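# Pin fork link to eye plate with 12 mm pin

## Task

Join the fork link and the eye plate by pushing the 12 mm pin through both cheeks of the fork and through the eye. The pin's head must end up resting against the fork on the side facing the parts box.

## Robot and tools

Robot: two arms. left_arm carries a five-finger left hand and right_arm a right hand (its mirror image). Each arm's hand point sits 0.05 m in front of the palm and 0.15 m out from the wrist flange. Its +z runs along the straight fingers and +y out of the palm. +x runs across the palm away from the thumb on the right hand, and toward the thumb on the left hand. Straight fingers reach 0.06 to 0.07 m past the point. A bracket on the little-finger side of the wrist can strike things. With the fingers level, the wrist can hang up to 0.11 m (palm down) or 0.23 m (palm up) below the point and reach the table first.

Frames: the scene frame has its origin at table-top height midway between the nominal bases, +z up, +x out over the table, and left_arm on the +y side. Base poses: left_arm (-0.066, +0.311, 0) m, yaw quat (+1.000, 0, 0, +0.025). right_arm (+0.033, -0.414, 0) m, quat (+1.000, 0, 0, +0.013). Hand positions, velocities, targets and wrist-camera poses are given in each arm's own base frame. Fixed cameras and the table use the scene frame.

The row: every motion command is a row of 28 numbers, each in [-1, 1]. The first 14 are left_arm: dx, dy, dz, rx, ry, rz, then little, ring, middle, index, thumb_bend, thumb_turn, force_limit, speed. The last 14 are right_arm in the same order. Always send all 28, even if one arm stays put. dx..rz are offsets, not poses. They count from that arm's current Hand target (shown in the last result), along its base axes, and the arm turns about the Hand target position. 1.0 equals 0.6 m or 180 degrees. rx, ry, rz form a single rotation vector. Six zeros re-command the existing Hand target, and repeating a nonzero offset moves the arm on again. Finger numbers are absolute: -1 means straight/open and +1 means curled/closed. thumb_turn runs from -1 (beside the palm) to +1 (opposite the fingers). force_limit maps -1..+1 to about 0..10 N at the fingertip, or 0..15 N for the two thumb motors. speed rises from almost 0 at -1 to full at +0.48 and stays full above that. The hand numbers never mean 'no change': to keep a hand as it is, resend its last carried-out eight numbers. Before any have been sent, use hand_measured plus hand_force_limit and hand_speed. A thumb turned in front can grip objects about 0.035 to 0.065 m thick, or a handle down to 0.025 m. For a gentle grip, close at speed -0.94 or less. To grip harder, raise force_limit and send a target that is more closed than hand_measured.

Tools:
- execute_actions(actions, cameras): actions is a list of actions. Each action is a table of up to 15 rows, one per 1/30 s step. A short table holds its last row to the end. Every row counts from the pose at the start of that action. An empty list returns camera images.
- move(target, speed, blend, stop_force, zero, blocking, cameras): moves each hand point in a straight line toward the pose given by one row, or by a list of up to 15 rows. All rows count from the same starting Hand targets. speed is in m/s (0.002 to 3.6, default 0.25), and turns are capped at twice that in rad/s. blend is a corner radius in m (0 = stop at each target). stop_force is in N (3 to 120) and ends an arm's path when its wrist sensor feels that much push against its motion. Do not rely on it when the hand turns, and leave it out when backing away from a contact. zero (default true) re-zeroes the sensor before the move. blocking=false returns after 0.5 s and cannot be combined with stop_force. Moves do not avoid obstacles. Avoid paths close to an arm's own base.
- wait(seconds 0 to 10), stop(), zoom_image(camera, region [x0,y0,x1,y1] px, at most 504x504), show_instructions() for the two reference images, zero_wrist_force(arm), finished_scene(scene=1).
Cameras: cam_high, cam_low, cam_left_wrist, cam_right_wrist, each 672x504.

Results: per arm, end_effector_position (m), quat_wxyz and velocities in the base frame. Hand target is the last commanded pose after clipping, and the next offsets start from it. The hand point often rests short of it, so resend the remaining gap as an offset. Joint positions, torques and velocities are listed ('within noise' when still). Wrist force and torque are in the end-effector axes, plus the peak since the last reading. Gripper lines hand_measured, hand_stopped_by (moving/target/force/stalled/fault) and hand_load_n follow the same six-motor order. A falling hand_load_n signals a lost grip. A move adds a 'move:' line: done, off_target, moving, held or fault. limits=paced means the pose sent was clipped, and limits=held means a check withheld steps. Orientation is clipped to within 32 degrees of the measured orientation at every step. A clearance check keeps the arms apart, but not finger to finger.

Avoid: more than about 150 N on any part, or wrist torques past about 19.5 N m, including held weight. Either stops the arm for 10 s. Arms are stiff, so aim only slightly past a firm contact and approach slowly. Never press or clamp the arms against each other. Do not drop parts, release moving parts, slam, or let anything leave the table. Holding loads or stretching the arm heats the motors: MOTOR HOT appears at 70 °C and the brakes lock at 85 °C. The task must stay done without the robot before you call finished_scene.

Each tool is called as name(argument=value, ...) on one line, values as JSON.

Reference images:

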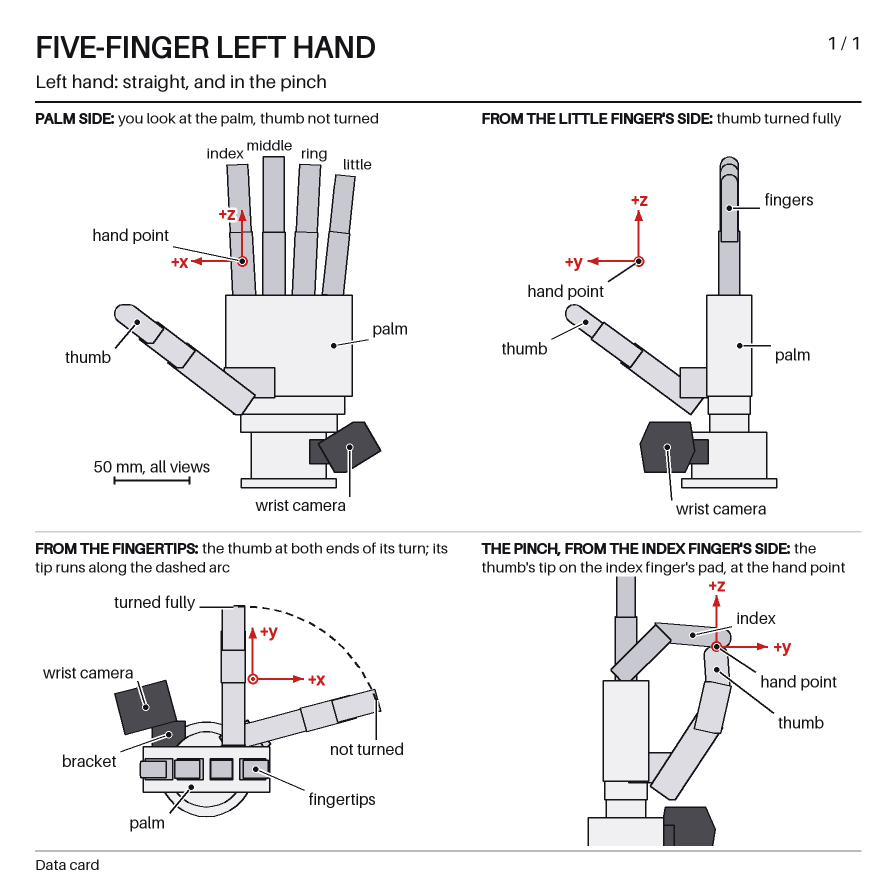

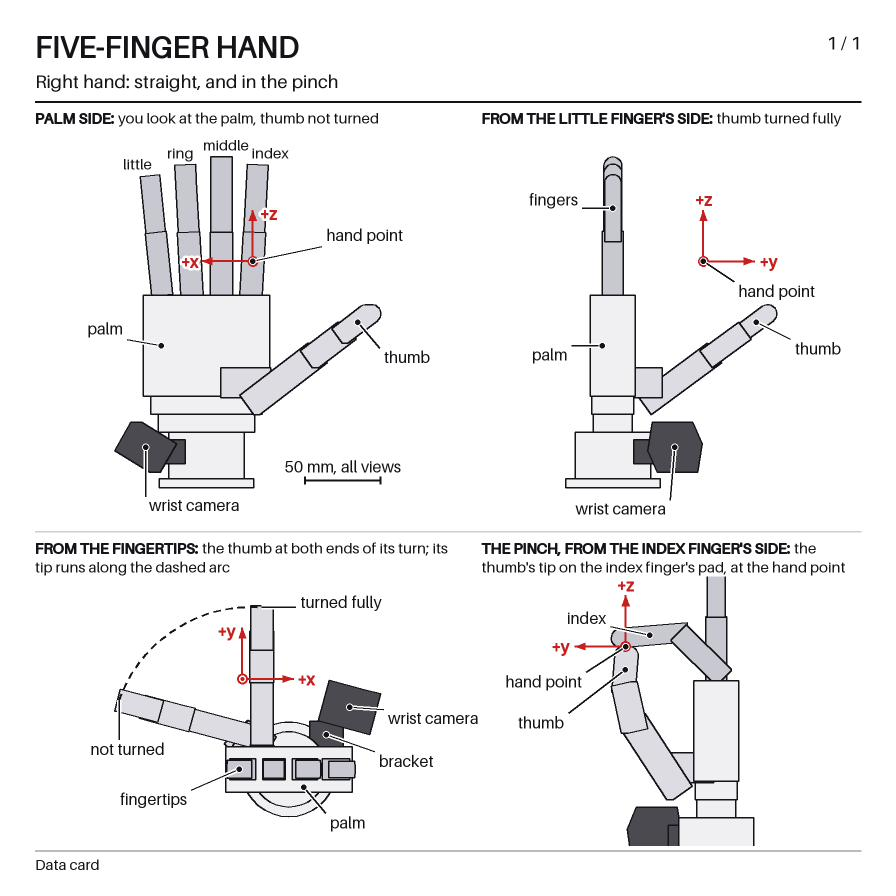

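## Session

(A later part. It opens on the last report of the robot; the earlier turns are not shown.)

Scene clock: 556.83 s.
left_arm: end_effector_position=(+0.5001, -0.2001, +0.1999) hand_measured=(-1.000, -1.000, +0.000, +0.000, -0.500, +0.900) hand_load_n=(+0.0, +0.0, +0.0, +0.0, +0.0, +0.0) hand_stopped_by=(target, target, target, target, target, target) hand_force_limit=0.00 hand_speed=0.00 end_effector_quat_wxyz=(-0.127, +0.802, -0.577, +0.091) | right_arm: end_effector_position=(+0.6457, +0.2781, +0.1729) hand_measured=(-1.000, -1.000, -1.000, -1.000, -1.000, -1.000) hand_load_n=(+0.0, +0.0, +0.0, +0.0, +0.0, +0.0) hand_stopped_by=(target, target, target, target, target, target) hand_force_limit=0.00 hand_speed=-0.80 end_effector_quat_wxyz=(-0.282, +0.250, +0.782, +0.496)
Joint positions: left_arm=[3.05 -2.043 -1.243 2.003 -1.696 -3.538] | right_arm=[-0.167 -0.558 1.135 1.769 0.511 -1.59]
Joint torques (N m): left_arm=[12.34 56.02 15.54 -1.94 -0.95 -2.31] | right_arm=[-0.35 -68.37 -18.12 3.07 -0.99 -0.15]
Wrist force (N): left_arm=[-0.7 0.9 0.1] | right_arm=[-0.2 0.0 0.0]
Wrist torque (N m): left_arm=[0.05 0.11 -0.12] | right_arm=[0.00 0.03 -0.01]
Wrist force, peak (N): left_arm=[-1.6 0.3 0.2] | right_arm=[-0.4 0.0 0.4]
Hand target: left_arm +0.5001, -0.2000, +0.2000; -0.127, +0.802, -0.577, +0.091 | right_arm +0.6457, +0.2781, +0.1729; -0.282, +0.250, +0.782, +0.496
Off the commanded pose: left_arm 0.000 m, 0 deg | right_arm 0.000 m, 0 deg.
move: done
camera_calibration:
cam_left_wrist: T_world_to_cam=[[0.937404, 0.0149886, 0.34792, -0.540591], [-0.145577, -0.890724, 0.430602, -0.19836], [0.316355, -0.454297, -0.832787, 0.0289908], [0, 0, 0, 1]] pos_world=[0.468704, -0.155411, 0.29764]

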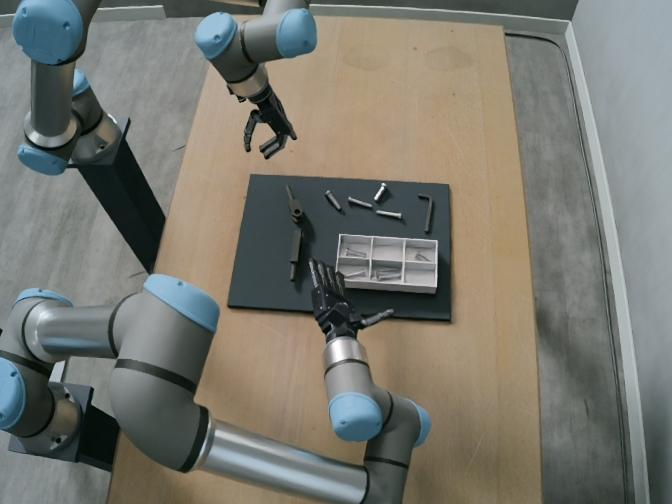

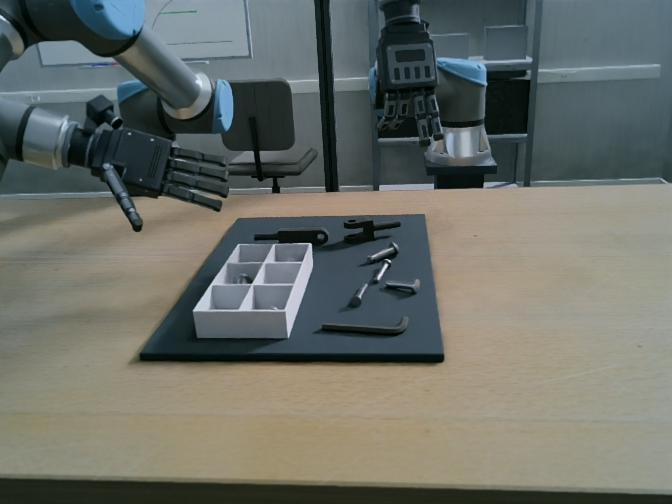

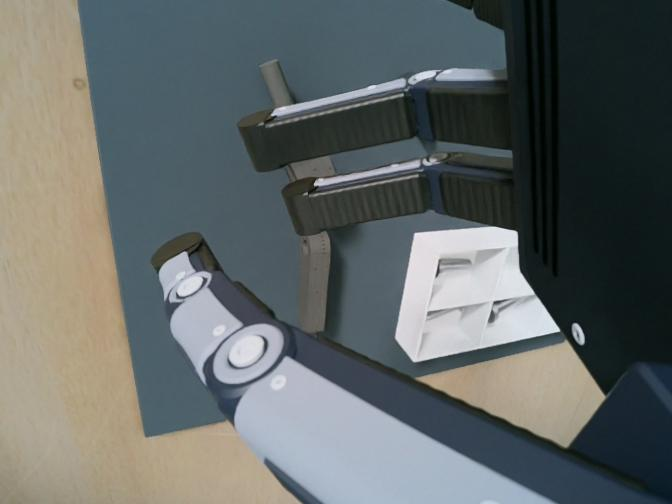

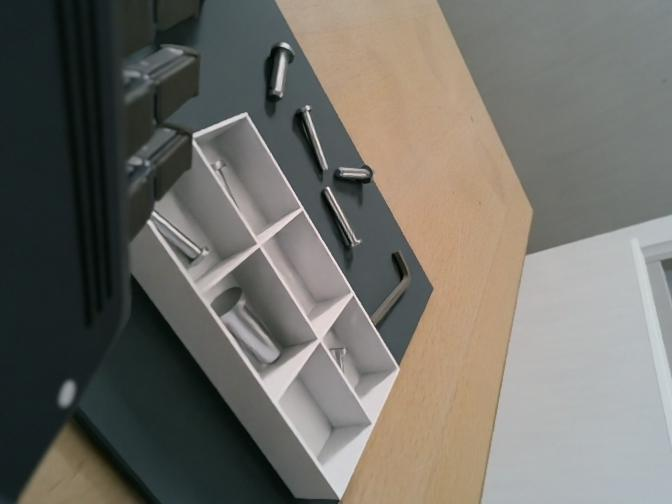

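move(target=[0.118,0.0015,-0.183,-0.014,0.0422,0,0.9,0.9,0.35,0.35,-1,1,0,0,0,0,0,0,0,0,-1,-1,-1,-1,-1,-1,0,-0.8], speed=0.25, cameras=["cam_left_wrist","cam_low"])

Scene clock: 644.13 s.
left_arm: end_effector_position=(+0.5709, -0.1990, +0.0902) hand_measured=(+0.900, +0.900, +0.350, +0.350, -1.000, +1.000) hand_load_n=(+0.0, +0.0, +0.5, +0.0, +0.0, +0.0) hand_stopped_by=(target, target, target, target, target, target) hand_force_limit=0.00 hand_speed=0.00 end_effector_quat_wxyz=(-0.071, +0.809, -0.582, +0.050) | right_arm: end_effector_position=(+0.6457, +0.2781, +0.1729) hand_measured=(-1.000, -1.000, -1.000, -1.000, -1.000, -1.000) hand_load_n=(+0.0, +0.0, +0.0, +0.0, +0.0, +0.0) hand_stopped_by=(target, target, target, target, target, target) hand_force_limit=0.00 hand_speed=-0.80 end_effector_quat_wxyz=(-0.282, +0.250, +0.782, +0.496)
Joint positions: left_arm=[3.087 -2.364 -1.029 1.984 -1.635 -3.514] | right_arm=[-0.167 -0.558 1.135 1.769 0.511 -1.59]
Joint torques (N m): left_arm=[-16.39 48.89 32.02 -0.44 -0.56 -2.41] | right_arm=[-0.43 -68.84 -17.76 3.11 -1.08 -0.2]
Wrist force (N): left_arm=[-0.5 0.9 0.1] | right_arm=[-0.1 0.0 0.5]
Wrist torque (N m): left_arm=[0.06 0.05 -0.21] | right_arm=[-0.02 -0.01 0.00]
Wrist force, peak (N): left_arm=[-1.0 1.7 -2.2] | right_arm=[-0.3 -0.1 0.5]
Hand target: left_arm +0.5709, -0.1991, +0.0902; -0.071, +0.809, -0.582, +0.050 | right_arm +0.6457, +0.2781, +0.1729; -0.282, +0.250, +0.782, +0.496
Off the commanded pose: left_arm 0.000 m, 0 deg | right_arm 0.000 m, 0 deg.
move: done
camera_calibration:
cam_left_wrist: T_world_to_cam=[[0.975117, 0.0281688, 0.219893, -0.576119], [-0.0841202, -0.870698, 0.48457, -0.175809], [0.20511, -0.49101, -0.846663, -0.0268176], [0, 0, 0, 1]] pos_world=[0.552495, -0.150016, 0.189171]
Images, in order (width x height): cam_low 672x504, cam_left_wrist 672x504.

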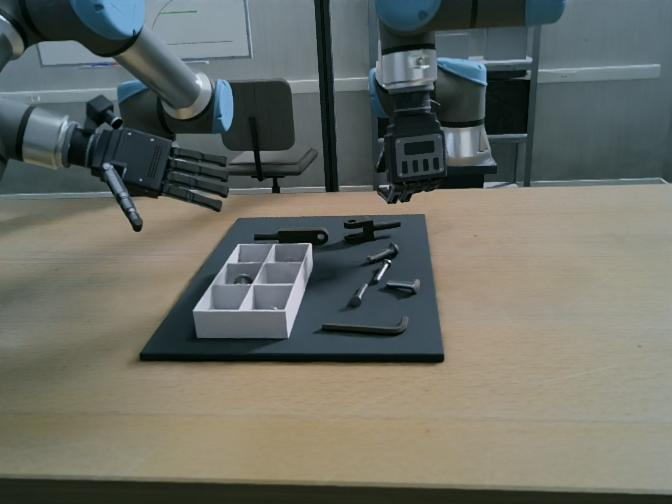

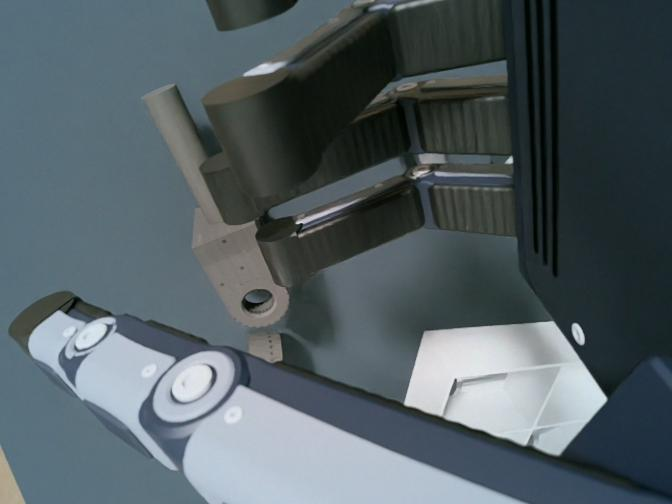

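move(target=[0,0,0,0,0,0,1,1,0.55,0.42,-0.5,1,0,0,0,0,0,0,0,0,-1,-1,-1,-1,-1,-1,0,-0.8], speed=0.25, cameras=["cam_left_wrist"])

Scene clock: 658.87 s.
left_arm: end_effector_position=(+0.5709, -0.1991, +0.0902) hand_measured=(+1.000, +1.000, +0.550, +0.420, -0.500, +1.000) hand_load_n=(+0.0, +0.5, +0.0, +0.0, +0.0, +0.5) hand_stopped_by=(target, target, target, target, target, target) hand_force_limit=0.00 hand_speed=0.00 end_effector_quat_wxyz=(-0.071, +0.809, -0.582, +0.051) | right_arm: end_effector_position=(+0.6457, +0.2781, +0.1729) hand_measured=(-1.000, -1.000, -1.000, -1.000, -1.000, -1.000) hand_load_n=(+0.0, +0.0, +0.0, -0.5, +0.0, +0.0) hand_stopped_by=(target, target, target, target, target, target) hand_force_limit=0.00 hand_speed=-0.80 end_effector_quat_wxyz=(-0.282, +0.250, +0.782, +0.496)
Joint positions: left_arm=[3.087 -2.364 -1.028 1.984 -1.635 -3.514] | right_arm=[-0.167 -0.558 1.135 1.769 0.511 -1.59]
Joint torques (N m): left_arm=[-16.21 48.36 31.38 -0.93 1.44 -2.28] | right_arm=[-0.18 -68.62 -18.33 3.02 -1.01 -0.19]
Wrist force (N): left_arm=[-0.6 0.9 0.1] | right_arm=[-0.2 -0.1 0.2]
Wrist torque (N m): left_arm=[0.07 0.06 -0.21] | right_arm=[-0.02 0.02 0.00]
Wrist force, peak (N): left_arm=[-0.7 1.0 0.0] | right_arm=[-0.3 -0.1 0.5]
Hand target: left_arm +0.5709, -0.1991, +0.0902; -0.071, +0.809, -0.582, +0.050 | right_arm +0.6457, +0.2781, +0.1729; -0.282, +0.250, +0.782, +0.496
Off the commanded pose: left_arm 0.000 m, 0 deg | right_arm 0.000 m, 0 deg.
move: done
camera_calibration:
cam_left_wrist: T_world_to_cam=[[0.97511, 0.0280812, 0.219938, -0.576231], [-0.0842339, -0.870659, 0.48462, -0.175828], [0.2051, -0.491084, -0.846623, -0.0268999], [0, 0, 0, 1]] pos_world=[0.552595, -0.150116, 0.189171]
Images, in order (width x height): cam_left_wrist 672x504.

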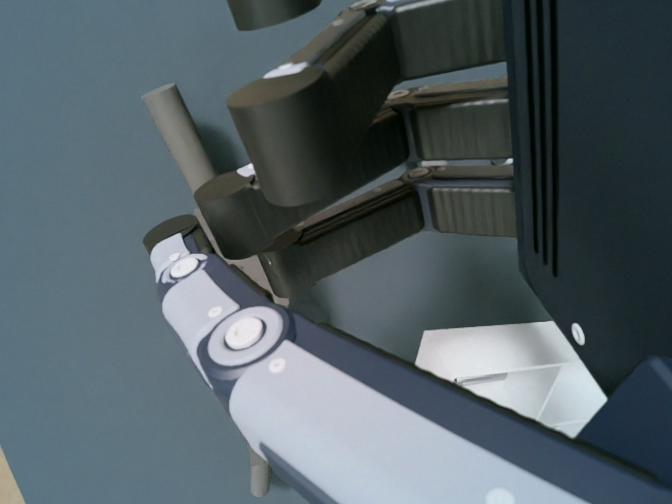

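move(target=[0.0075,0.0025,-0.0337,0.014,-0.0422,0,1,1,0.5,0.4,-1,1,0,0,0,0,0,0,0,0,-1,-1,-1,-1,-1,-1,0,-0.8], speed=0.15, cameras=["cam_left_wrist"])

Scene clock: 686.60 s.
left_arm: end_effector_position=(+0.5754, -0.1977, +0.0701) hand_measured=(+1.000, +1.000, +0.500, +0.400, -1.000, +1.000) hand_load_n=(+0.0, +0.0, +0.0, +0.0, +0.0, +0.0) hand_stopped_by=(target, target, target, target, target, target) hand_force_limit=0.00 hand_speed=0.00 end_effector_quat_wxyz=(-0.127, +0.802, -0.577, +0.091) | right_arm: end_effector_position=(+0.6457, +0.2781, +0.1729) hand_measured=(-1.000, -1.000, -1.000, -1.000, -1.000, -1.000) hand_load_n=(+0.0, +0.0, +0.0, +0.0, +0.0, +0.5) hand_stopped_by=(target, target, target, target, target, target) hand_force_limit=0.00 hand_speed=-0.80 end_effector_quat_wxyz=(-0.282, +0.250, +0.782, +0.496)
Joint positions: left_arm=[3.066 -2.297 -1.17 2.186 -1.691 -3.522] | right_arm=[-0.167 -0.558 1.135 1.769 0.511 -1.59]
Joint torques (N m): left_arm=[14.86 47.9 19.09 -0.71 0.56 2.13] | right_arm=[0.11 -68.42 -17.99 2.93 -0.91 -0.24]
Wrist force (N): left_arm=[-0.7 0.8 0.0] | right_arm=[-0.2 0.0 0.1]
Wrist torque (N m): left_arm=[0.04 0.10 -0.27] | right_arm=[-0.01 0.02 0.00]
Wrist force, peak (N): left_arm=[-0.8 1.2 0.3] | right_arm=[-0.2 0.0 0.6]
Hand target: left_arm +0.5754, -0.1976, +0.0700; -0.127, +0.802, -0.577, +0.091 | right_arm +0.6457, +0.2781, +0.1729; -0.282, +0.250, +0.782, +0.496
Off the commanded pose: left_arm 0.000 m, 0 deg | right_arm 0.000 m, 0 deg.
move: done
camera_calibration:
cam_left_wrist: T_world_to_cam=[[0.937461, 0.0155606, 0.347742, -0.565935], [-0.14499, -0.890758, 0.430731, -0.129671], [0.316456, -0.454212, -0.832795, -0.101961], [0, 0, 0, 1]] pos_world=[0.544007, -0.153011, 0.16774]
Images, in order (width x height): cam_left_wrist 672x504.

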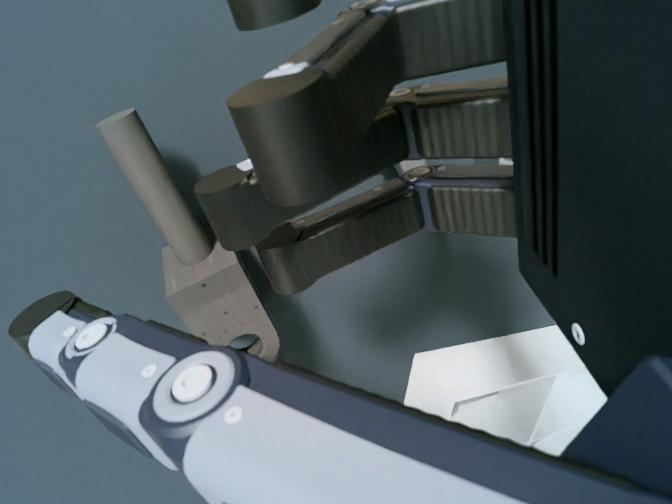

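move(target=[[-0.0127,-0.002,0,0,0,0,1,1,0.5,0.4,-1,1,0,0,0,0,0,0,0,0,-1,-1,-1,-1,-1,-1,0,-0.8],[-0.0127,-0.002,-0.055,0,0,0,1,1,0.5,0.4,-1,1,0,0,0,0,0,0,0,0,-1,-1,-1,-1,-1,-1,0,-0.8]], speed=0.1, cameras=["cam_left_wrist", "cam_low"])

Scene clock: 718.23 s.
left_arm: end_effector_position=(+0.5678, -0.1988, +0.0369) hand_measured=(+1.000, +1.000, +0.500, +0.400, -1.000, +1.000) hand_load_n=(+0.0, +0.0, +0.0, +0.0, +0.0, +0.0) hand_stopped_by=(target, target, target, target, target, target) hand_force_limit=0.00 hand_speed=0.00 end_effector_quat_wxyz=(-0.127, +0.802, -0.577, +0.091) | right_arm: end_effector_position=(+0.6457, +0.2781, +0.1729) hand_measured=(-1.000, -1.000, -1.000, -1.000, -1.000, -1.000) hand_load_n=(+0.0, +0.0, +0.0, +0.0, +0.0, +0.0) hand_stopped_by=(target, target, target, target, target, target) hand_force_limit=0.00 hand_speed=-0.80 end_effector_quat_wxyz=(-0.282, +0.250, +0.782, +0.496)
Joint positions: left_arm=[3.063 -2.31 -1.237 2.266 -1.692 -3.525] | right_arm=[-0.167 -0.558 1.135 1.769 0.511 -1.59]
Joint torques (N m): left_arm=[-8.12 62.73 31.75 -4.15 -0.89 1.24] | right_arm=[-0.16 -68.56 -18.44 2.97 -0.89 -0.28]
Wrist force (N): left_arm=[-0.7 0.9 0.0] | right_arm=[0.0 0.0 0.6]
Wrist torque (N m): left_arm=[0.05 0.11 -0.30] | right_arm=[-0.04 -0.02 0.01]
Wrist force, peak (N): left_arm=[-0.6 1.4 0.7] | right_arm=[0.0 0.0 0.6]
Hand target: left_arm +0.5678, -0.1988, +0.0370; -0.127, +0.802, -0.577, +0.091 | right_arm +0.6457, +0.2781, +0.1729; -0.282, +0.250, +0.782, +0.496
Off the commanded pose: left_arm 0.000 m, 0 deg | right_arm 0.000 m, 0 deg.
move: done
camera_calibration:
cam_left_wrist: T_world_to_cam=[[0.937481, 0.0155984, 0.347688, -0.54728], [-0.144892, -0.890816, 0.430642, -0.117545], [0.316443, -0.454096, -0.832863, -0.127587], [0, 0, 0, 1]] pos_world=[0.536407, -0.154111, 0.13464]
Images, in order (width x height): cam_low 672x504, cam_left_wrist 672x504.

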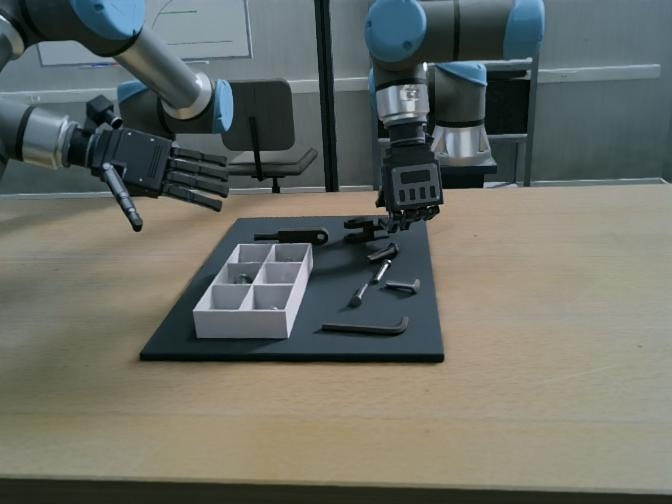

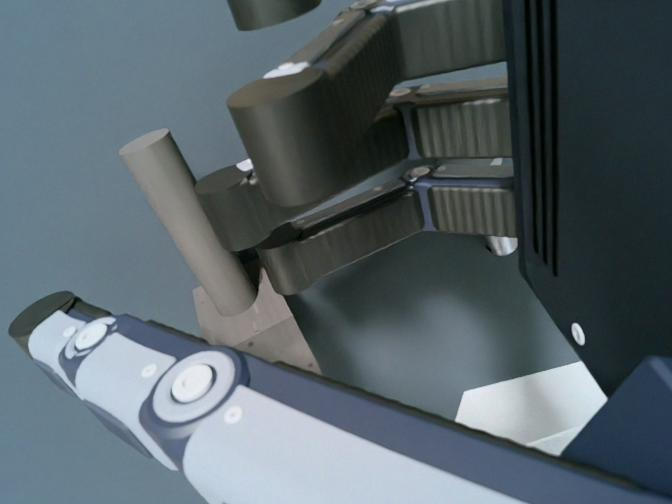

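move(target=[0,0,-0.0248,0,0,0,1,1,0.5,0.4,-1,1,0,0,0,0,0,0,0,0,-1,-1,-1,-1,-1,-1,0,-0.8], speed=0.04, stop_force=5, cameras=["cam_left_wrist"])

Scene clock: 731.83 s.
left_arm: end_effector_position=(+0.5678, -0.1988, +0.0221) hand_measured=(+1.000, +1.000, +0.500, +0.400, -1.000, +1.000) hand_load_n=(+0.0, +0.0, +0.0, +0.0, +0.0, +0.0) hand_stopped_by=(target, target, target, target, target, target) hand_force_limit=0.00 hand_speed=0.00 end_effector_quat_wxyz=(-0.127, +0.802, -0.577, +0.091) | right_arm: end_effector_position=(+0.6457, +0.2781, +0.1729) hand_measured=(-1.000, -1.000, -1.000, -1.000, -1.000, -1.000) hand_load_n=(+0.0, -0.5, +0.0, +0.0, +0.0, +0.0) hand_stopped_by=(target, target, target, target, target, target) hand_force_limit=0.00 hand_speed=-0.80 end_effector_quat_wxyz=(-0.282, +0.250, +0.782, +0.496)
Joint positions: left_arm=[3.063 -2.325 -1.251 2.295 -1.692 -3.525] | right_arm=[-0.167 -0.558 1.135 1.769 0.511 -1.59]
Joint torques (N m): left_arm=[9.77 63.96 31.69 -4.95 1.24 1.96] | right_arm=[-0.45 -68.62 -17.93 3.04 -0.87 -0.39]
Wrist force (N): left_arm=[-0.6 0.9 0.3] | right_arm=[-0.2 -0.1 0.3]
Wrist torque (N m): left_arm=[0.03 0.10 -0.28] | right_arm=[-0.03 0.02 -0.01]
Wrist force, peak (N): left_arm=[-0.9 1.0 0.2] | right_arm=[-0.4 0.2 0.5]
Hand target: left_arm +0.5678, -0.1988, +0.0221; -0.127, +0.802, -0.577, +0.091 | right_arm +0.6457, +0.2781, +0.1729; -0.282, +0.250, +0.782, +0.496
Off the commanded pose: left_arm 0.000 m, 0 deg | right_arm 0.000 m, 0 deg.
move: done
camera_calibration:
cam_left_wrist: T_world_to_cam=[[0.937426, 0.0155741, 0.347836, -0.542092], [-0.144988, -0.890805, 0.430632, -0.111074], [0.316561, -0.454118, -0.832806, -0.14007], [0, 0, 0, 1]] pos_world=[0.536407, -0.154111, 0.11974]
Images, in order (width x height): cam_left_wrist 672x504.

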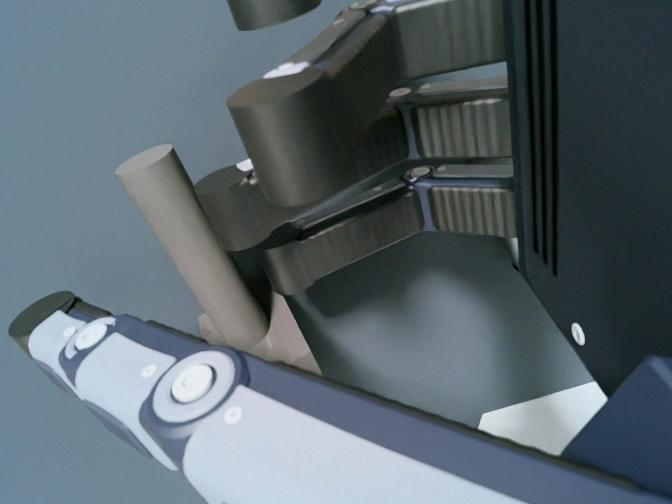

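move(target=[0,0,0,0,0,0,1,1,0.5,0.4,-0.3,1,-0.4,-0.6,0,0,0,0,0,0,-1,-1,-1,-1,-1,-1,0,-0.8], speed=0.04, cameras=["cam_left_wrist"])

Scene clock: 744.97 s.
left_arm: end_effector_position=(+0.5678, -0.1988, +0.0221) hand_measured=(+1.000, +1.000, +0.500, +0.400, -0.608, +1.000) hand_load_n=(+0.0, +0.0, +1.5, +0.0, +8.5, +0.0) hand_stopped_by=(target, target, target, target, force, target) hand_force_limit=-0.40 hand_speed=-0.60 end_effector_quat_wxyz=(-0.127, +0.802, -0.577, +0.091) | right_arm: end_effector_position=(+0.6457, +0.2781, +0.1729) hand_measured=(-1.000, -1.000, -1.000, -1.000, -1.000, -1.000) hand_load_n=(+0.0, +0.0, +0.0, +0.0, +0.0, +0.0) hand_stopped_by=(target, target, target, target, target, target) hand_force_limit=0.00 hand_speed=-0.80 end_effector_quat_wxyz=(-0.282, +0.250, +0.782, +0.496)
Joint positions: left_arm=[3.063 -2.325 -1.251 2.295 -1.692 -3.525] | right_arm=[-0.167 -0.558 1.135 1.769 0.511 -1.59]
Joint torques (N m): left_arm=[9.98 64.52 30.96 -3.78 1.1 1.92] | right_arm=[0.03 -68.57 -18.58 2.99 -0.89 -0.27]
Wrist force (N): left_arm=[-1.7 1.9 -1.0] | right_arm=[-0.1 0.3 0.4]
Wrist torque (N m): left_arm=[0.03 0.15 -0.26] | right_arm=[0.02 0.00 0.01]
Wrist force, peak (N): left_arm=[-1.7 2.1 -1.0] | right_arm=[-0.3 0.1 0.6]
Hand target: left_arm +0.5678, -0.1988, +0.0221; -0.127, +0.802, -0.577, +0.091 | right_arm +0.6457, +0.2781, +0.1729; -0.282, +0.250, +0.782, +0.496
Off the commanded pose: left_arm 0.000 m, 0 deg | right_arm 0.000 m, 0 deg.
move: done
camera_calibration:
cam_left_wrist: T_world_to_cam=[[0.937426, 0.0155741, 0.347836, -0.542127], [-0.144988, -0.890805, 0.430632, -0.111117], [0.316561, -0.454118, -0.832806, -0.139987], [0, 0, 0, 1]] pos_world=[0.536407, -0.154111, 0.11984]
Images, in order (width x height): cam_left_wrist 672x504.

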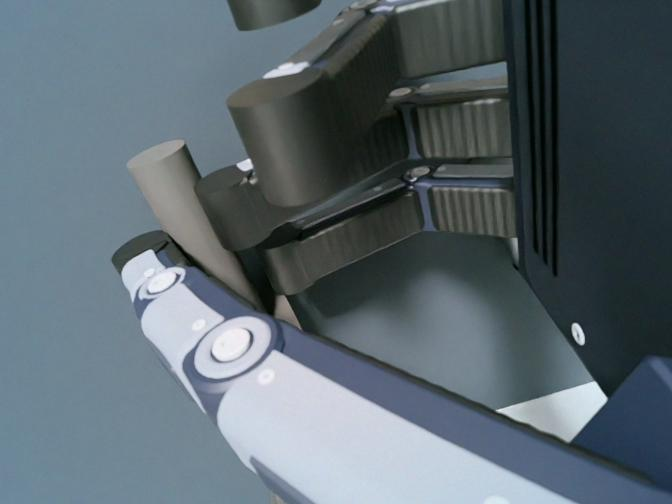

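move(target=[0,0,0,0,0,0,1,1,0.55,0.55,-0.3,1,-0.2,-0.9,0,0,0,0,0,0,-1,-1,-1,-1,-1,-1,0,-0.8], speed=0.04, cameras=["cam_left_wrist"])

Scene clock: 752.97 s.
left_arm: end_effector_position=(+0.5678, -0.1988, +0.0221) hand_measured=(+1.000, +1.000, +0.550, +0.550, -0.606, +1.000) hand_load_n=(+0.0, +0.0, +0.0, +0.0, +0.5, +0.0) hand_stopped_by=(target, target, target, target, force, target) hand_force_limit=-0.20 hand_speed=-0.90 end_effector_quat_wxyz=(-0.127, +0.802, -0.577, +0.091) | right_arm: end_effector_position=(+0.6457, +0.2781, +0.1729) hand_measured=(-1.000, -1.000, -1.000, -1.000, -1.000, -1.000) hand_load_n=(+0.0, +0.0, +0.0, +0.0, +0.0, +0.0) hand_stopped_by=(target, target, target, target, target, target) hand_force_limit=0.00 hand_speed=-0.80 end_effector_quat_wxyz=(-0.282, +0.250, +0.782, +0.496)
Joint positions: left_arm=[3.063 -2.325 -1.251 2.295 -1.692 -3.525] | right_arm=[-0.167 -0.558 1.135 1.769 0.511 -1.59]
Joint torques (N m): left_arm=[8.37 60.06 29.89 -0.2 1.24 2.02] | right_arm=[-0.29 -68.94 -17.99 2.92 -0.82 -0.33]
Wrist force (N): left_arm=[-0.6 1.2 -0.4] | right_arm=[0.0 0.0 0.3]
Wrist torque (N m): left_arm=[0.04 0.10 -0.29] | right_arm=[-0.03 0.00 0.00]
Wrist force, peak (N): left_arm=[-1.8 2.0 -0.9] | right_arm=[-0.4 0.1 0.5]
Hand target: left_arm +0.5678, -0.1988, +0.0221; -0.127, +0.802, -0.577, +0.091 | right_arm +0.6457, +0.2781, +0.1729; -0.282, +0.250, +0.782, +0.496
Off the commanded pose: left_arm 0.000 m, 0 deg | right_arm 0.000 m, 0 deg.
move: done
camera_calibration:
cam_left_wrist: T_world_to_cam=[[0.937412, 0.0154911, 0.347876, -0.542102], [-0.145075, -0.890808, 0.430598, -0.111024], [0.316561, -0.454117, -0.832807, -0.14007], [0, 0, 0, 1]] pos_world=[0.536407, -0.154111, 0.11974]
Images, in order (width x height): cam_left_wrist 672x504.

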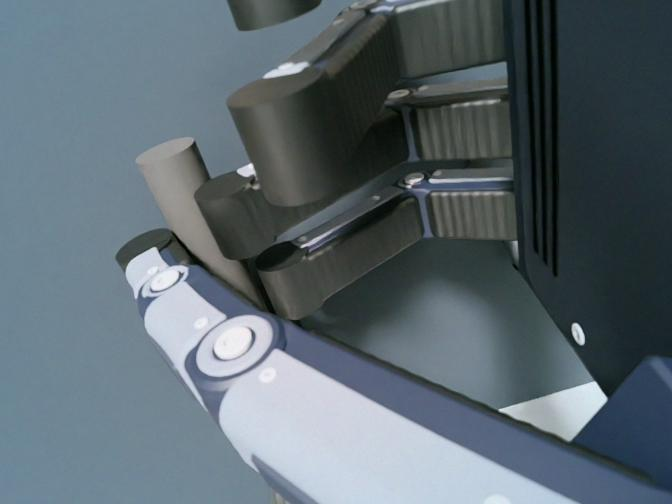

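move(target=[0,0,0,0,0,0,1,1,0.47,0.38,-0.75,1,-0.2,-0.4,0,0,0,0,0,0,-1,-1,-1,-1,-1,-1,0,-0.8], speed=0.04)

move(target=[0,0,0,0,0,0,1,1,0.47,0.38,-0.3,1,-0.2,-0.7,0,0,0,0,0,0,-1,-1,-1,-1,-1,-1,0,-0.8], speed=0.04, cameras=["cam_left_wrist"])

Scene clock: 763.73 s.
left_arm: end_effector_position=(+0.5678, -0.1988, +0.0221) hand_measured=(+1.000, +1.000, +0.470, +0.380, -0.750, +1.000) hand_load_n=(+0.0, +0.0, -0.5, +0.0, +0.0, +0.0) hand_stopped_by=(target, target, target, target, target, target) hand_force_limit=-0.20 hand_speed=-0.40 end_effector_quat_wxyz=(-0.127, +0.802, -0.577, +0.091) | right_arm: end_effector_position=(+0.6457, +0.2781, +0.1729) hand_measured=(-1.000, -1.000, -1.000, -1.000, -1.000, -1.000) hand_load_n=(+0.0, +0.0, +0.0, +0.0, +0.0, +0.0) hand_stopped_by=(target, target, target, target, target, target) hand_force_limit=0.00 hand_speed=-0.80 end_effector_quat_wxyz=(-0.282, +0.250, +0.782, +0.496)
Joint positions: left_arm=[3.063 -2.325 -1.251 2.295 -1.692 -3.525] | right_arm=[-0.167 -0.558 1.135 1.769 0.511 -1.59]
Joint torques (N m): left_arm=[9.7 55.11 29.63 -0.67 1.03 1.76] | right_arm=[0.01 -68.65 -18.47 2.97 -0.81 -0.29]
Wrist force (N): left_arm=[-0.6 0.4 -0.2] | right_arm=[0.0 0.0 0.1]
Wrist torque (N m): left_arm=[0.02 0.09 -0.28] | right_arm=[0.00 -0.01 0.01]
Wrist force, peak (N): left_arm=[-1.0 1.3 -0.3] | right_arm=[-0.4 -0.1 0.4]
Hand target: left_arm +0.5678, -0.1988, +0.0221; -0.127, +0.802, -0.577, +0.091 | right_arm +0.6457, +0.2781, +0.1729; -0.282, +0.250, +0.782, +0.496
Off the commanded pose: left_arm 0.000 m, 0 deg | right_arm 0.000 m, 0 deg.
move: done

Scene clock: 764.40 s.
left_arm: end_effector_position=(+0.5678, -0.1988, +0.0221) hand_measured=(+1.000, +1.000, +0.470, +0.380, -0.586, +1.000) hand_load_n=(+0.0, +0.0, +0.5, +0.0, +7.5, +0.5) hand_stopped_by=(target, target, target, target, force, target) hand_force_limit=-0.20 hand_speed=-0.70 end_effector_quat_wxyz=(-0.127, +0.802, -0.577, +0.091) | right_arm: end_effector_position=(+0.6457, +0.2781, +0.1729) hand_measured=(-1.000, -1.000, -1.000, -1.000, -1.000, -1.000) hand_load_n=(+0.0, +0.0, +0.0, +0.0, +0.0, +0.0) hand_stopped_by=(target, target, target, target, target, target) hand_force_limit=0.00 hand_speed=-0.80 end_effector_quat_wxyz=(-0.282, +0.250, +0.782, +0.496)
Joint positions: left_arm=[3.063 -2.325 -1.251 2.295 -1.692 -3.525] | right_arm=[-0.167 -0.558 1.135 1.769 0.511 -1.59]
Joint torques (N m): left_arm=[10.15 54.82 29.57 -0.81 1.22 1.78] | right_arm=[0.11 -69.07 -18.52 2.96 -0.78 -0.32]
Wrist force (N): left_arm=[-1.3 1.6 -1.2] | right_arm=[-0.2 -0.1 0.4]
Wrist torque (N m): left_arm=[0.02 0.13 -0.27] | right_arm=[-0.04 0.01 0.00]
Wrist force, peak (N): left_arm=[-1.3 1.6 -1.2] | right_arm=[-0.3 -0.3 0.3]
Hand target: left_arm +0.5678, -0.1988, +0.0221; -0.127, +0.802, -0.577, +0.091 | right_arm +0.6457, +0.2781, +0.1729; -0.282, +0.250, +0.782, +0.496
Off the commanded pose: left_arm 0.000 m, 0 deg | right_arm 0.000 m, 0 deg.
move: done
camera_calibration:
cam_left_wrist: T_world_to_cam=[[0.937383, 0.0155339, 0.347954, -0.542089], [-0.14507, -0.890814, 0.430586, -0.111026], [0.316651, -0.454102, -0.832781, -0.140119], [0, 0, 0, 1]] pos_world=[0.536407, -0.154111, 0.11974]
Images, in order (width x height): cam_left_wrist 672x504.

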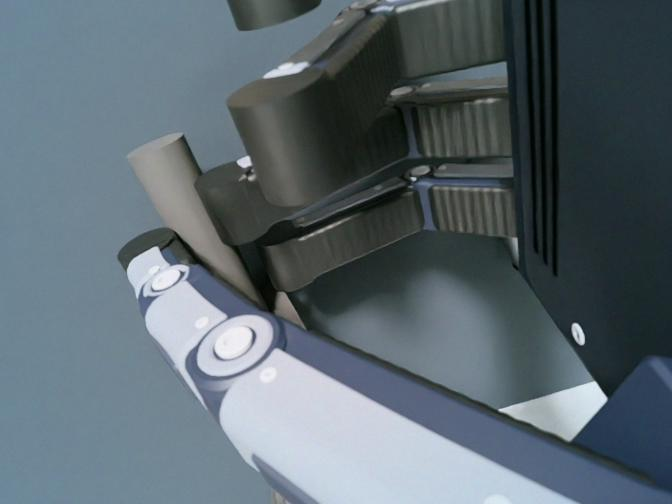

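move(target=[0,0,0.0833,0,0,0,1,1,0.47,0.38,-0.3,1,-0.2,-0.7,0,0,0,0,0,0,-1,-1,-1,-1,-1,-1,0,-0.8], speed=0.06, cameras=["cam_left_wrist","cam_low","cam_high"])

zoom_image(camera="cam_low", region=[240, 180, 460, 310])

Scene clock: 771.30 s.
left_arm: end_effector_position=(+0.5679, -0.1988, +0.0722) hand_measured=(+1.000, +1.000, +0.470, +0.380, -0.584, +1.000) hand_load_n=(+0.0, +0.5, +0.0, +0.0, +0.0, +0.0) hand_stopped_by=(target, target, target, target, force, target) hand_force_limit=-0.20 hand_speed=-0.70 end_effector_quat_wxyz=(-0.127, +0.802, -0.577, +0.091) | right_arm: end_effector_position=(+0.6457, +0.2781, +0.1729) hand_measured=(-1.000, -1.000, -1.000, -1.000, -1.000, -1.000) hand_load_n=(+0.0, -0.5, +0.0, +0.0, +0.0, +0.0) hand_stopped_by=(target, target, target, target, target, target) hand_force_limit=0.00 hand_speed=-0.80 end_effector_quat_wxyz=(-0.282, +0.250, +0.782, +0.496)
Joint positions: left_arm=[3.063 -2.278 -1.197 2.194 -1.692 -3.525] | right_arm=[-0.167 -0.558 1.135 1.769 0.511 -1.59]
Joint torques (N m): left_arm=[8.76 45.33 14.88 -0.35 0.61 1.86] | right_arm=[-0.29 -68.83 -18.03 2.96 -0.78 -0.39]
Wrist force (N): left_arm=[-0.6 0.9 0.3] | right_arm=[-0.1 0.0 0.1]
Wrist torque (N m): left_arm=[0.03 0.12 -0.27] | right_arm=[-0.01 0.01 0.00]
Wrist force, peak (N): left_arm=[-1.4 1.7 -1.1] | right_arm=[-0.4 0.0 0.4]
Hand target: left_arm +0.5678, -0.1988, +0.0721; -0.127, +0.802, -0.577, +0.091 | right_arm +0.6457, +0.2781, +0.1729; -0.282, +0.250, +0.782, +0.496
Off the commanded pose: left_arm 0.000 m, 0 deg | right_arm 0.000 m, 0 deg.
move: done
camera_calibration:
cam_left_wrist: T_world_to_cam=[[0.937342, 0.0155926, 0.348062, -0.559509], [-0.145079, -0.890801, 0.43061, -0.132596], [0.316768, -0.454126, -0.832723, -0.0984732], [0, 0, 0, 1]] pos_world=[0.536407, -0.154111, 0.16984]
Images, in order (width x height): cam_high 672x504, cam_low 672x504, cam_left_wrist 672x504.

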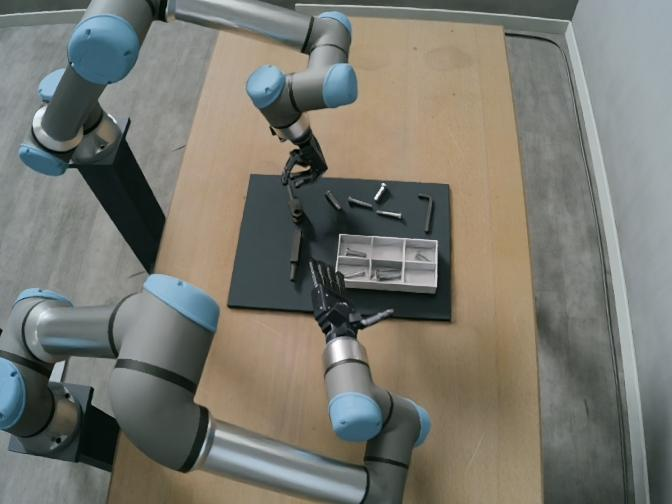

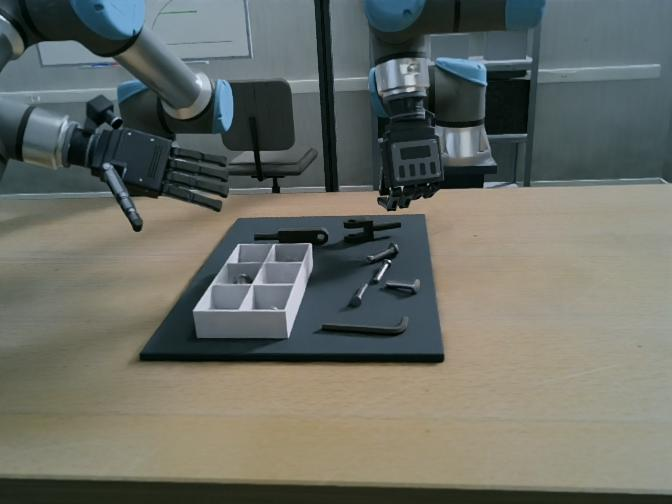

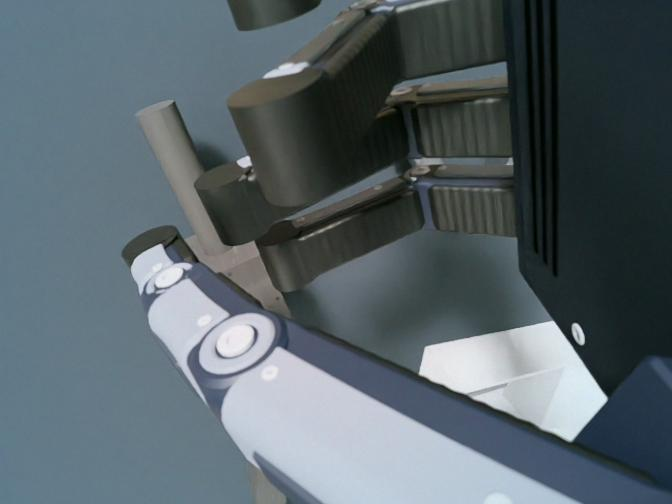

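Scaled by 2.291 from the camera's 672x504 image, which has a finer 960x720 frame.

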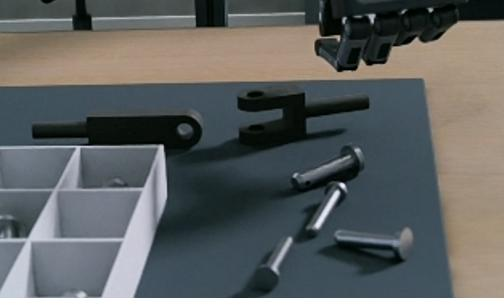

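move(target=[0,0,0,0,0,0,1,1,0.42,0.32,-1,1,-0.2,0,0,0,0,0,0,0,-1,-1,-1,-1,-1,-1,0,-0.8], speed=0.06, cameras=["cam_left_wrist"])

Scene clock: 802.77 s.
left_arm: end_effector_position=(+0.5678, -0.1988, +0.0721) hand_measured=(+1.000, +1.000, +0.420, +0.320, -1.000, +1.000) hand_load_n=(+0.0, +0.0, +0.0, +0.0, +0.0, +0.0) hand_stopped_by=(target, target, target, target, target, target) hand_force_limit=-0.20 hand_speed=0.00 end_effector_quat_wxyz=(-0.127, +0.802, -0.577, +0.091) | right_arm: end_effector_position=(+0.6457, +0.2781, +0.1729) hand_measured=(-1.000, -1.000, -1.000, -1.000, -1.000, -1.000) hand_load_n=(+0.0, +0.0, +0.5, +0.0, +0.0, +0.0) hand_stopped_by=(target, target, target, target, target, target) hand_force_limit=0.00 hand_speed=-0.80 end_effector_quat_wxyz=(-0.282, +0.250, +0.782, +0.496)
Joint positions: left_arm=[3.063 -2.278 -1.197 2.194 -1.692 -3.525] | right_arm=[-0.167 -0.558 1.135 1.769 0.511 -1.59]
Joint torques (N m): left_arm=[7.62 45.55 14.14 -4.02 -1.36 1.81] | right_arm=[-0.11 -68.67 -18.36 2.91 -0.74 -0.39]
Wrist force (N): left_arm=[-0.7 0.8 0.2] | right_arm=[-0.1 -0.2 0.1]
Wrist torque (N m): left_arm=[0.03 0.13 -0.27] | right_arm=[-0.03 0.01 -0.01]
Wrist force, peak (N): left_arm=[-0.8 1.1 0.3] | right_arm=[-0.5 -0.3 0.3]
Hand target: left_arm +0.5678, -0.1988, +0.0721; -0.127, +0.802, -0.577, +0.091 | right_arm +0.6457, +0.2781, +0.1729; -0.282, +0.250, +0.782, +0.496
Off the commanded pose: left_arm 0.000 m, 0 deg | right_arm 0.000 m, 0 deg.
move: done
camera_calibration:
cam_left_wrist: T_world_to_cam=[[0.937426, 0.0155741, 0.347836, -0.559484], [-0.144988, -0.890805, 0.430632, -0.132606], [0.316561, -0.454118, -0.832806, -0.0984299], [0, 0, 0, 1]] pos_world=[0.536407, -0.154111, 0.16974]
Images, in order (width x height): cam_left_wrist 672x504.

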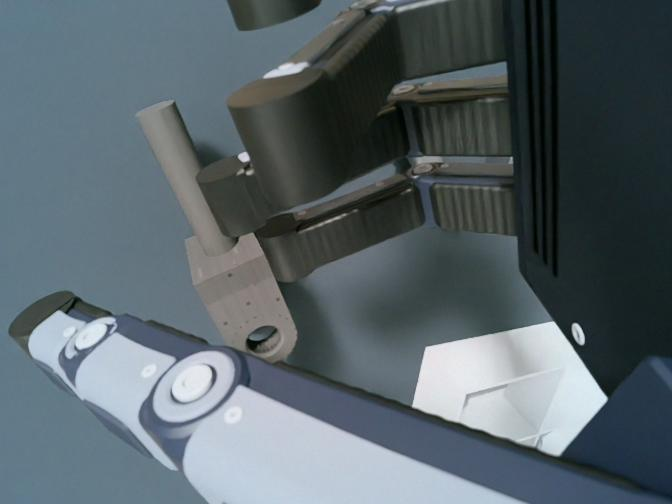

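move(target=[[0.0032,-0.0028,-0.04,0,0,0,1,1,0.5,0.42,-1,1,-0.2,0,0,0,0,0,0,0,-1,-1,-1,-1,-1,-1,0,-0.8],[0.0032,-0.0028,-0.0913,0,0,0,1,1,0.5,0.42,-1,1,-0.2,0,0,0,0,0,0,0,-1,-1,-1,-1,-1,-1,0,-0.8]], speed=[0.1,0.04], stop_force=5, cameras=["cam_left_wrist"])

Scene clock: 829.30 s.
left_arm: end_effector_position=(+0.5697, -0.2005, +0.0173) hand_measured=(+1.000, +1.000, +0.500, +0.420, -1.000, +1.000) hand_load_n=(+0.0, +0.0, +0.0, +0.0, +0.0, +0.0) hand_stopped_by=(target, target, target, target, target, target) hand_force_limit=-0.20 hand_speed=0.00 end_effector_quat_wxyz=(-0.127, +0.802, -0.577, +0.091) | right_arm: end_effector_position=(+0.6457, +0.2781, +0.1729) hand_measured=(-1.000, -1.000, -1.000, -1.000, -1.000, -1.000) hand_load_n=(+0.0, +0.0, +0.0, +0.0, +0.0, +0.0) hand_stopped_by=(target, target, target, target, target, target) hand_force_limit=0.00 hand_speed=-0.80 end_effector_quat_wxyz=(-0.282, +0.250, +0.782, +0.496)
Joint positions: left_arm=[3.061 -2.335 -1.245 2.3 -1.693 -3.528] | right_arm=[-0.167 -0.558 1.135 1.769 0.511 -1.59]
Joint torques (N m): left_arm=[9.44 65.94 30.71 -4.82 1.52 1.72] | right_arm=[-0.07 -68.67 -17.86 2.82 -0.64 -0.38]
Wrist force (N): left_arm=[-0.6 0.9 0.2] | right_arm=[-0.1 0.0 0.1]
Wrist torque (N m): left_arm=[0.04 0.09 -0.13] | right_arm=[0.00 0.01 0.00]
Wrist force, peak (N): left_arm=[-0.6 1.1 0.8] | right_arm=[-0.3 -0.5 0.3]
Hand target: left_arm +0.5697, -0.2005, +0.0173; -0.127, +0.802, -0.577, +0.091 | right_arm +0.6457, +0.2781, +0.1729; -0.282, +0.250, +0.782, +0.496
Off the commanded pose: left_arm 0.000 m, 0 deg | right_arm 0.000 m, 0 deg.
move: done
camera_calibration:
cam_left_wrist: T_world_to_cam=[[0.937412, 0.0154911, 0.347876, -0.542187], [-0.145075, -0.890808, 0.430598, -0.110196], [0.316561, -0.454117, -0.832807, -0.145441], [0, 0, 0, 1]] pos_world=[0.538307, -0.155811, 0.11494]
Images, in order (width x height): cam_left_wrist 672x504.

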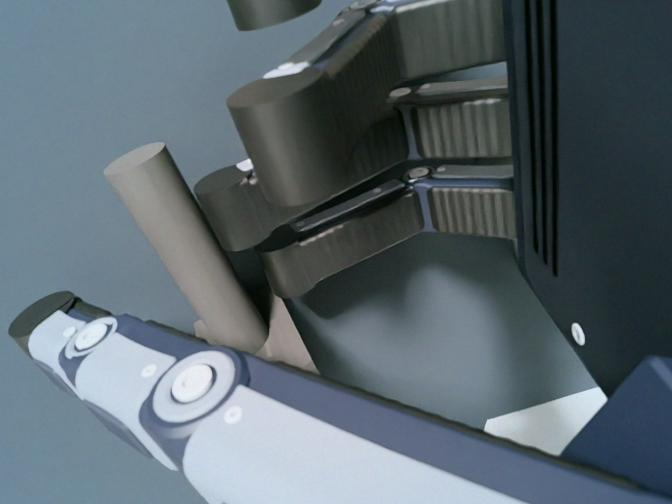

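move(target=[0,0,-0.012,0,0,0,1,1,0.5,0.42,-1,1,-0.2,0,0,0,0,0,0,0,-1,-1,-1,-1,-1,-1,0,-0.8], speed=0.01, stop_force=3)

Scene clock: 835.43 s.
left_arm: end_effector_position=(+0.5697, -0.2005, +0.0118) hand_measured=(+1.000, +1.000, +0.500, +0.420, -1.000, +1.000) hand_load_n=(+0.0, +0.0, +0.0, -0.5, +0.0, +0.0) hand_stopped_by=(target, target, target, target, target, target) hand_force_limit=-0.20 hand_speed=0.00 end_effector_quat_wxyz=(-0.127, +0.802, -0.577, +0.091) | right_arm: end_effector_position=(+0.6457, +0.2781, +0.1729) hand_measured=(-1.000, -1.000, -1.000, -1.000, -1.000, -1.000) hand_load_n=(+0.0, +0.0, +0.0, +0.0, +0.0, +0.0) hand_stopped_by=(target, target, target, target, target, target) hand_force_limit=0.00 hand_speed=-0.80 end_effector_quat_wxyz=(-0.282, +0.250, +0.782, +0.496)
Joint positions: left_arm=[3.061 -2.341 -1.25 2.311 -1.693 -3.528] | right_arm=[-0.167 -0.558 1.135 1.769 0.511 -1.59]
Joint torques (N m): left_arm=[9.42 61.77 29.84 -4.63 1.34 1.75] | right_arm=[-0.04 -69.06 -18.16 2.91 -0.63 -0.43]
Wrist force (N): left_arm=[-0.9 -0.4 -3.1] | right_arm=[-0.1 -0.1 0.2]
Wrist torque (N m): left_arm=[0.12 0.11 -0.13] | right_arm=[-0.03 0.01 -0.01]
Wrist force, peak (N): left_arm=[-0.9 -2.4 -7.4] | right_arm=[-0.2 0.0 0.5]
Hand target: left_arm +0.5697, -0.2005, +0.0118; -0.127, +0.802, -0.577, +0.091 (not the last commanded pose) | right_arm +0.6457, +0.2781, +0.1729; -0.282, +0.250, +0.782, +0.496
Off the commanded pose: left_arm 0.002 m, 0 deg | right_arm 0.000 m, 0 deg.
move: contact (left_arm)


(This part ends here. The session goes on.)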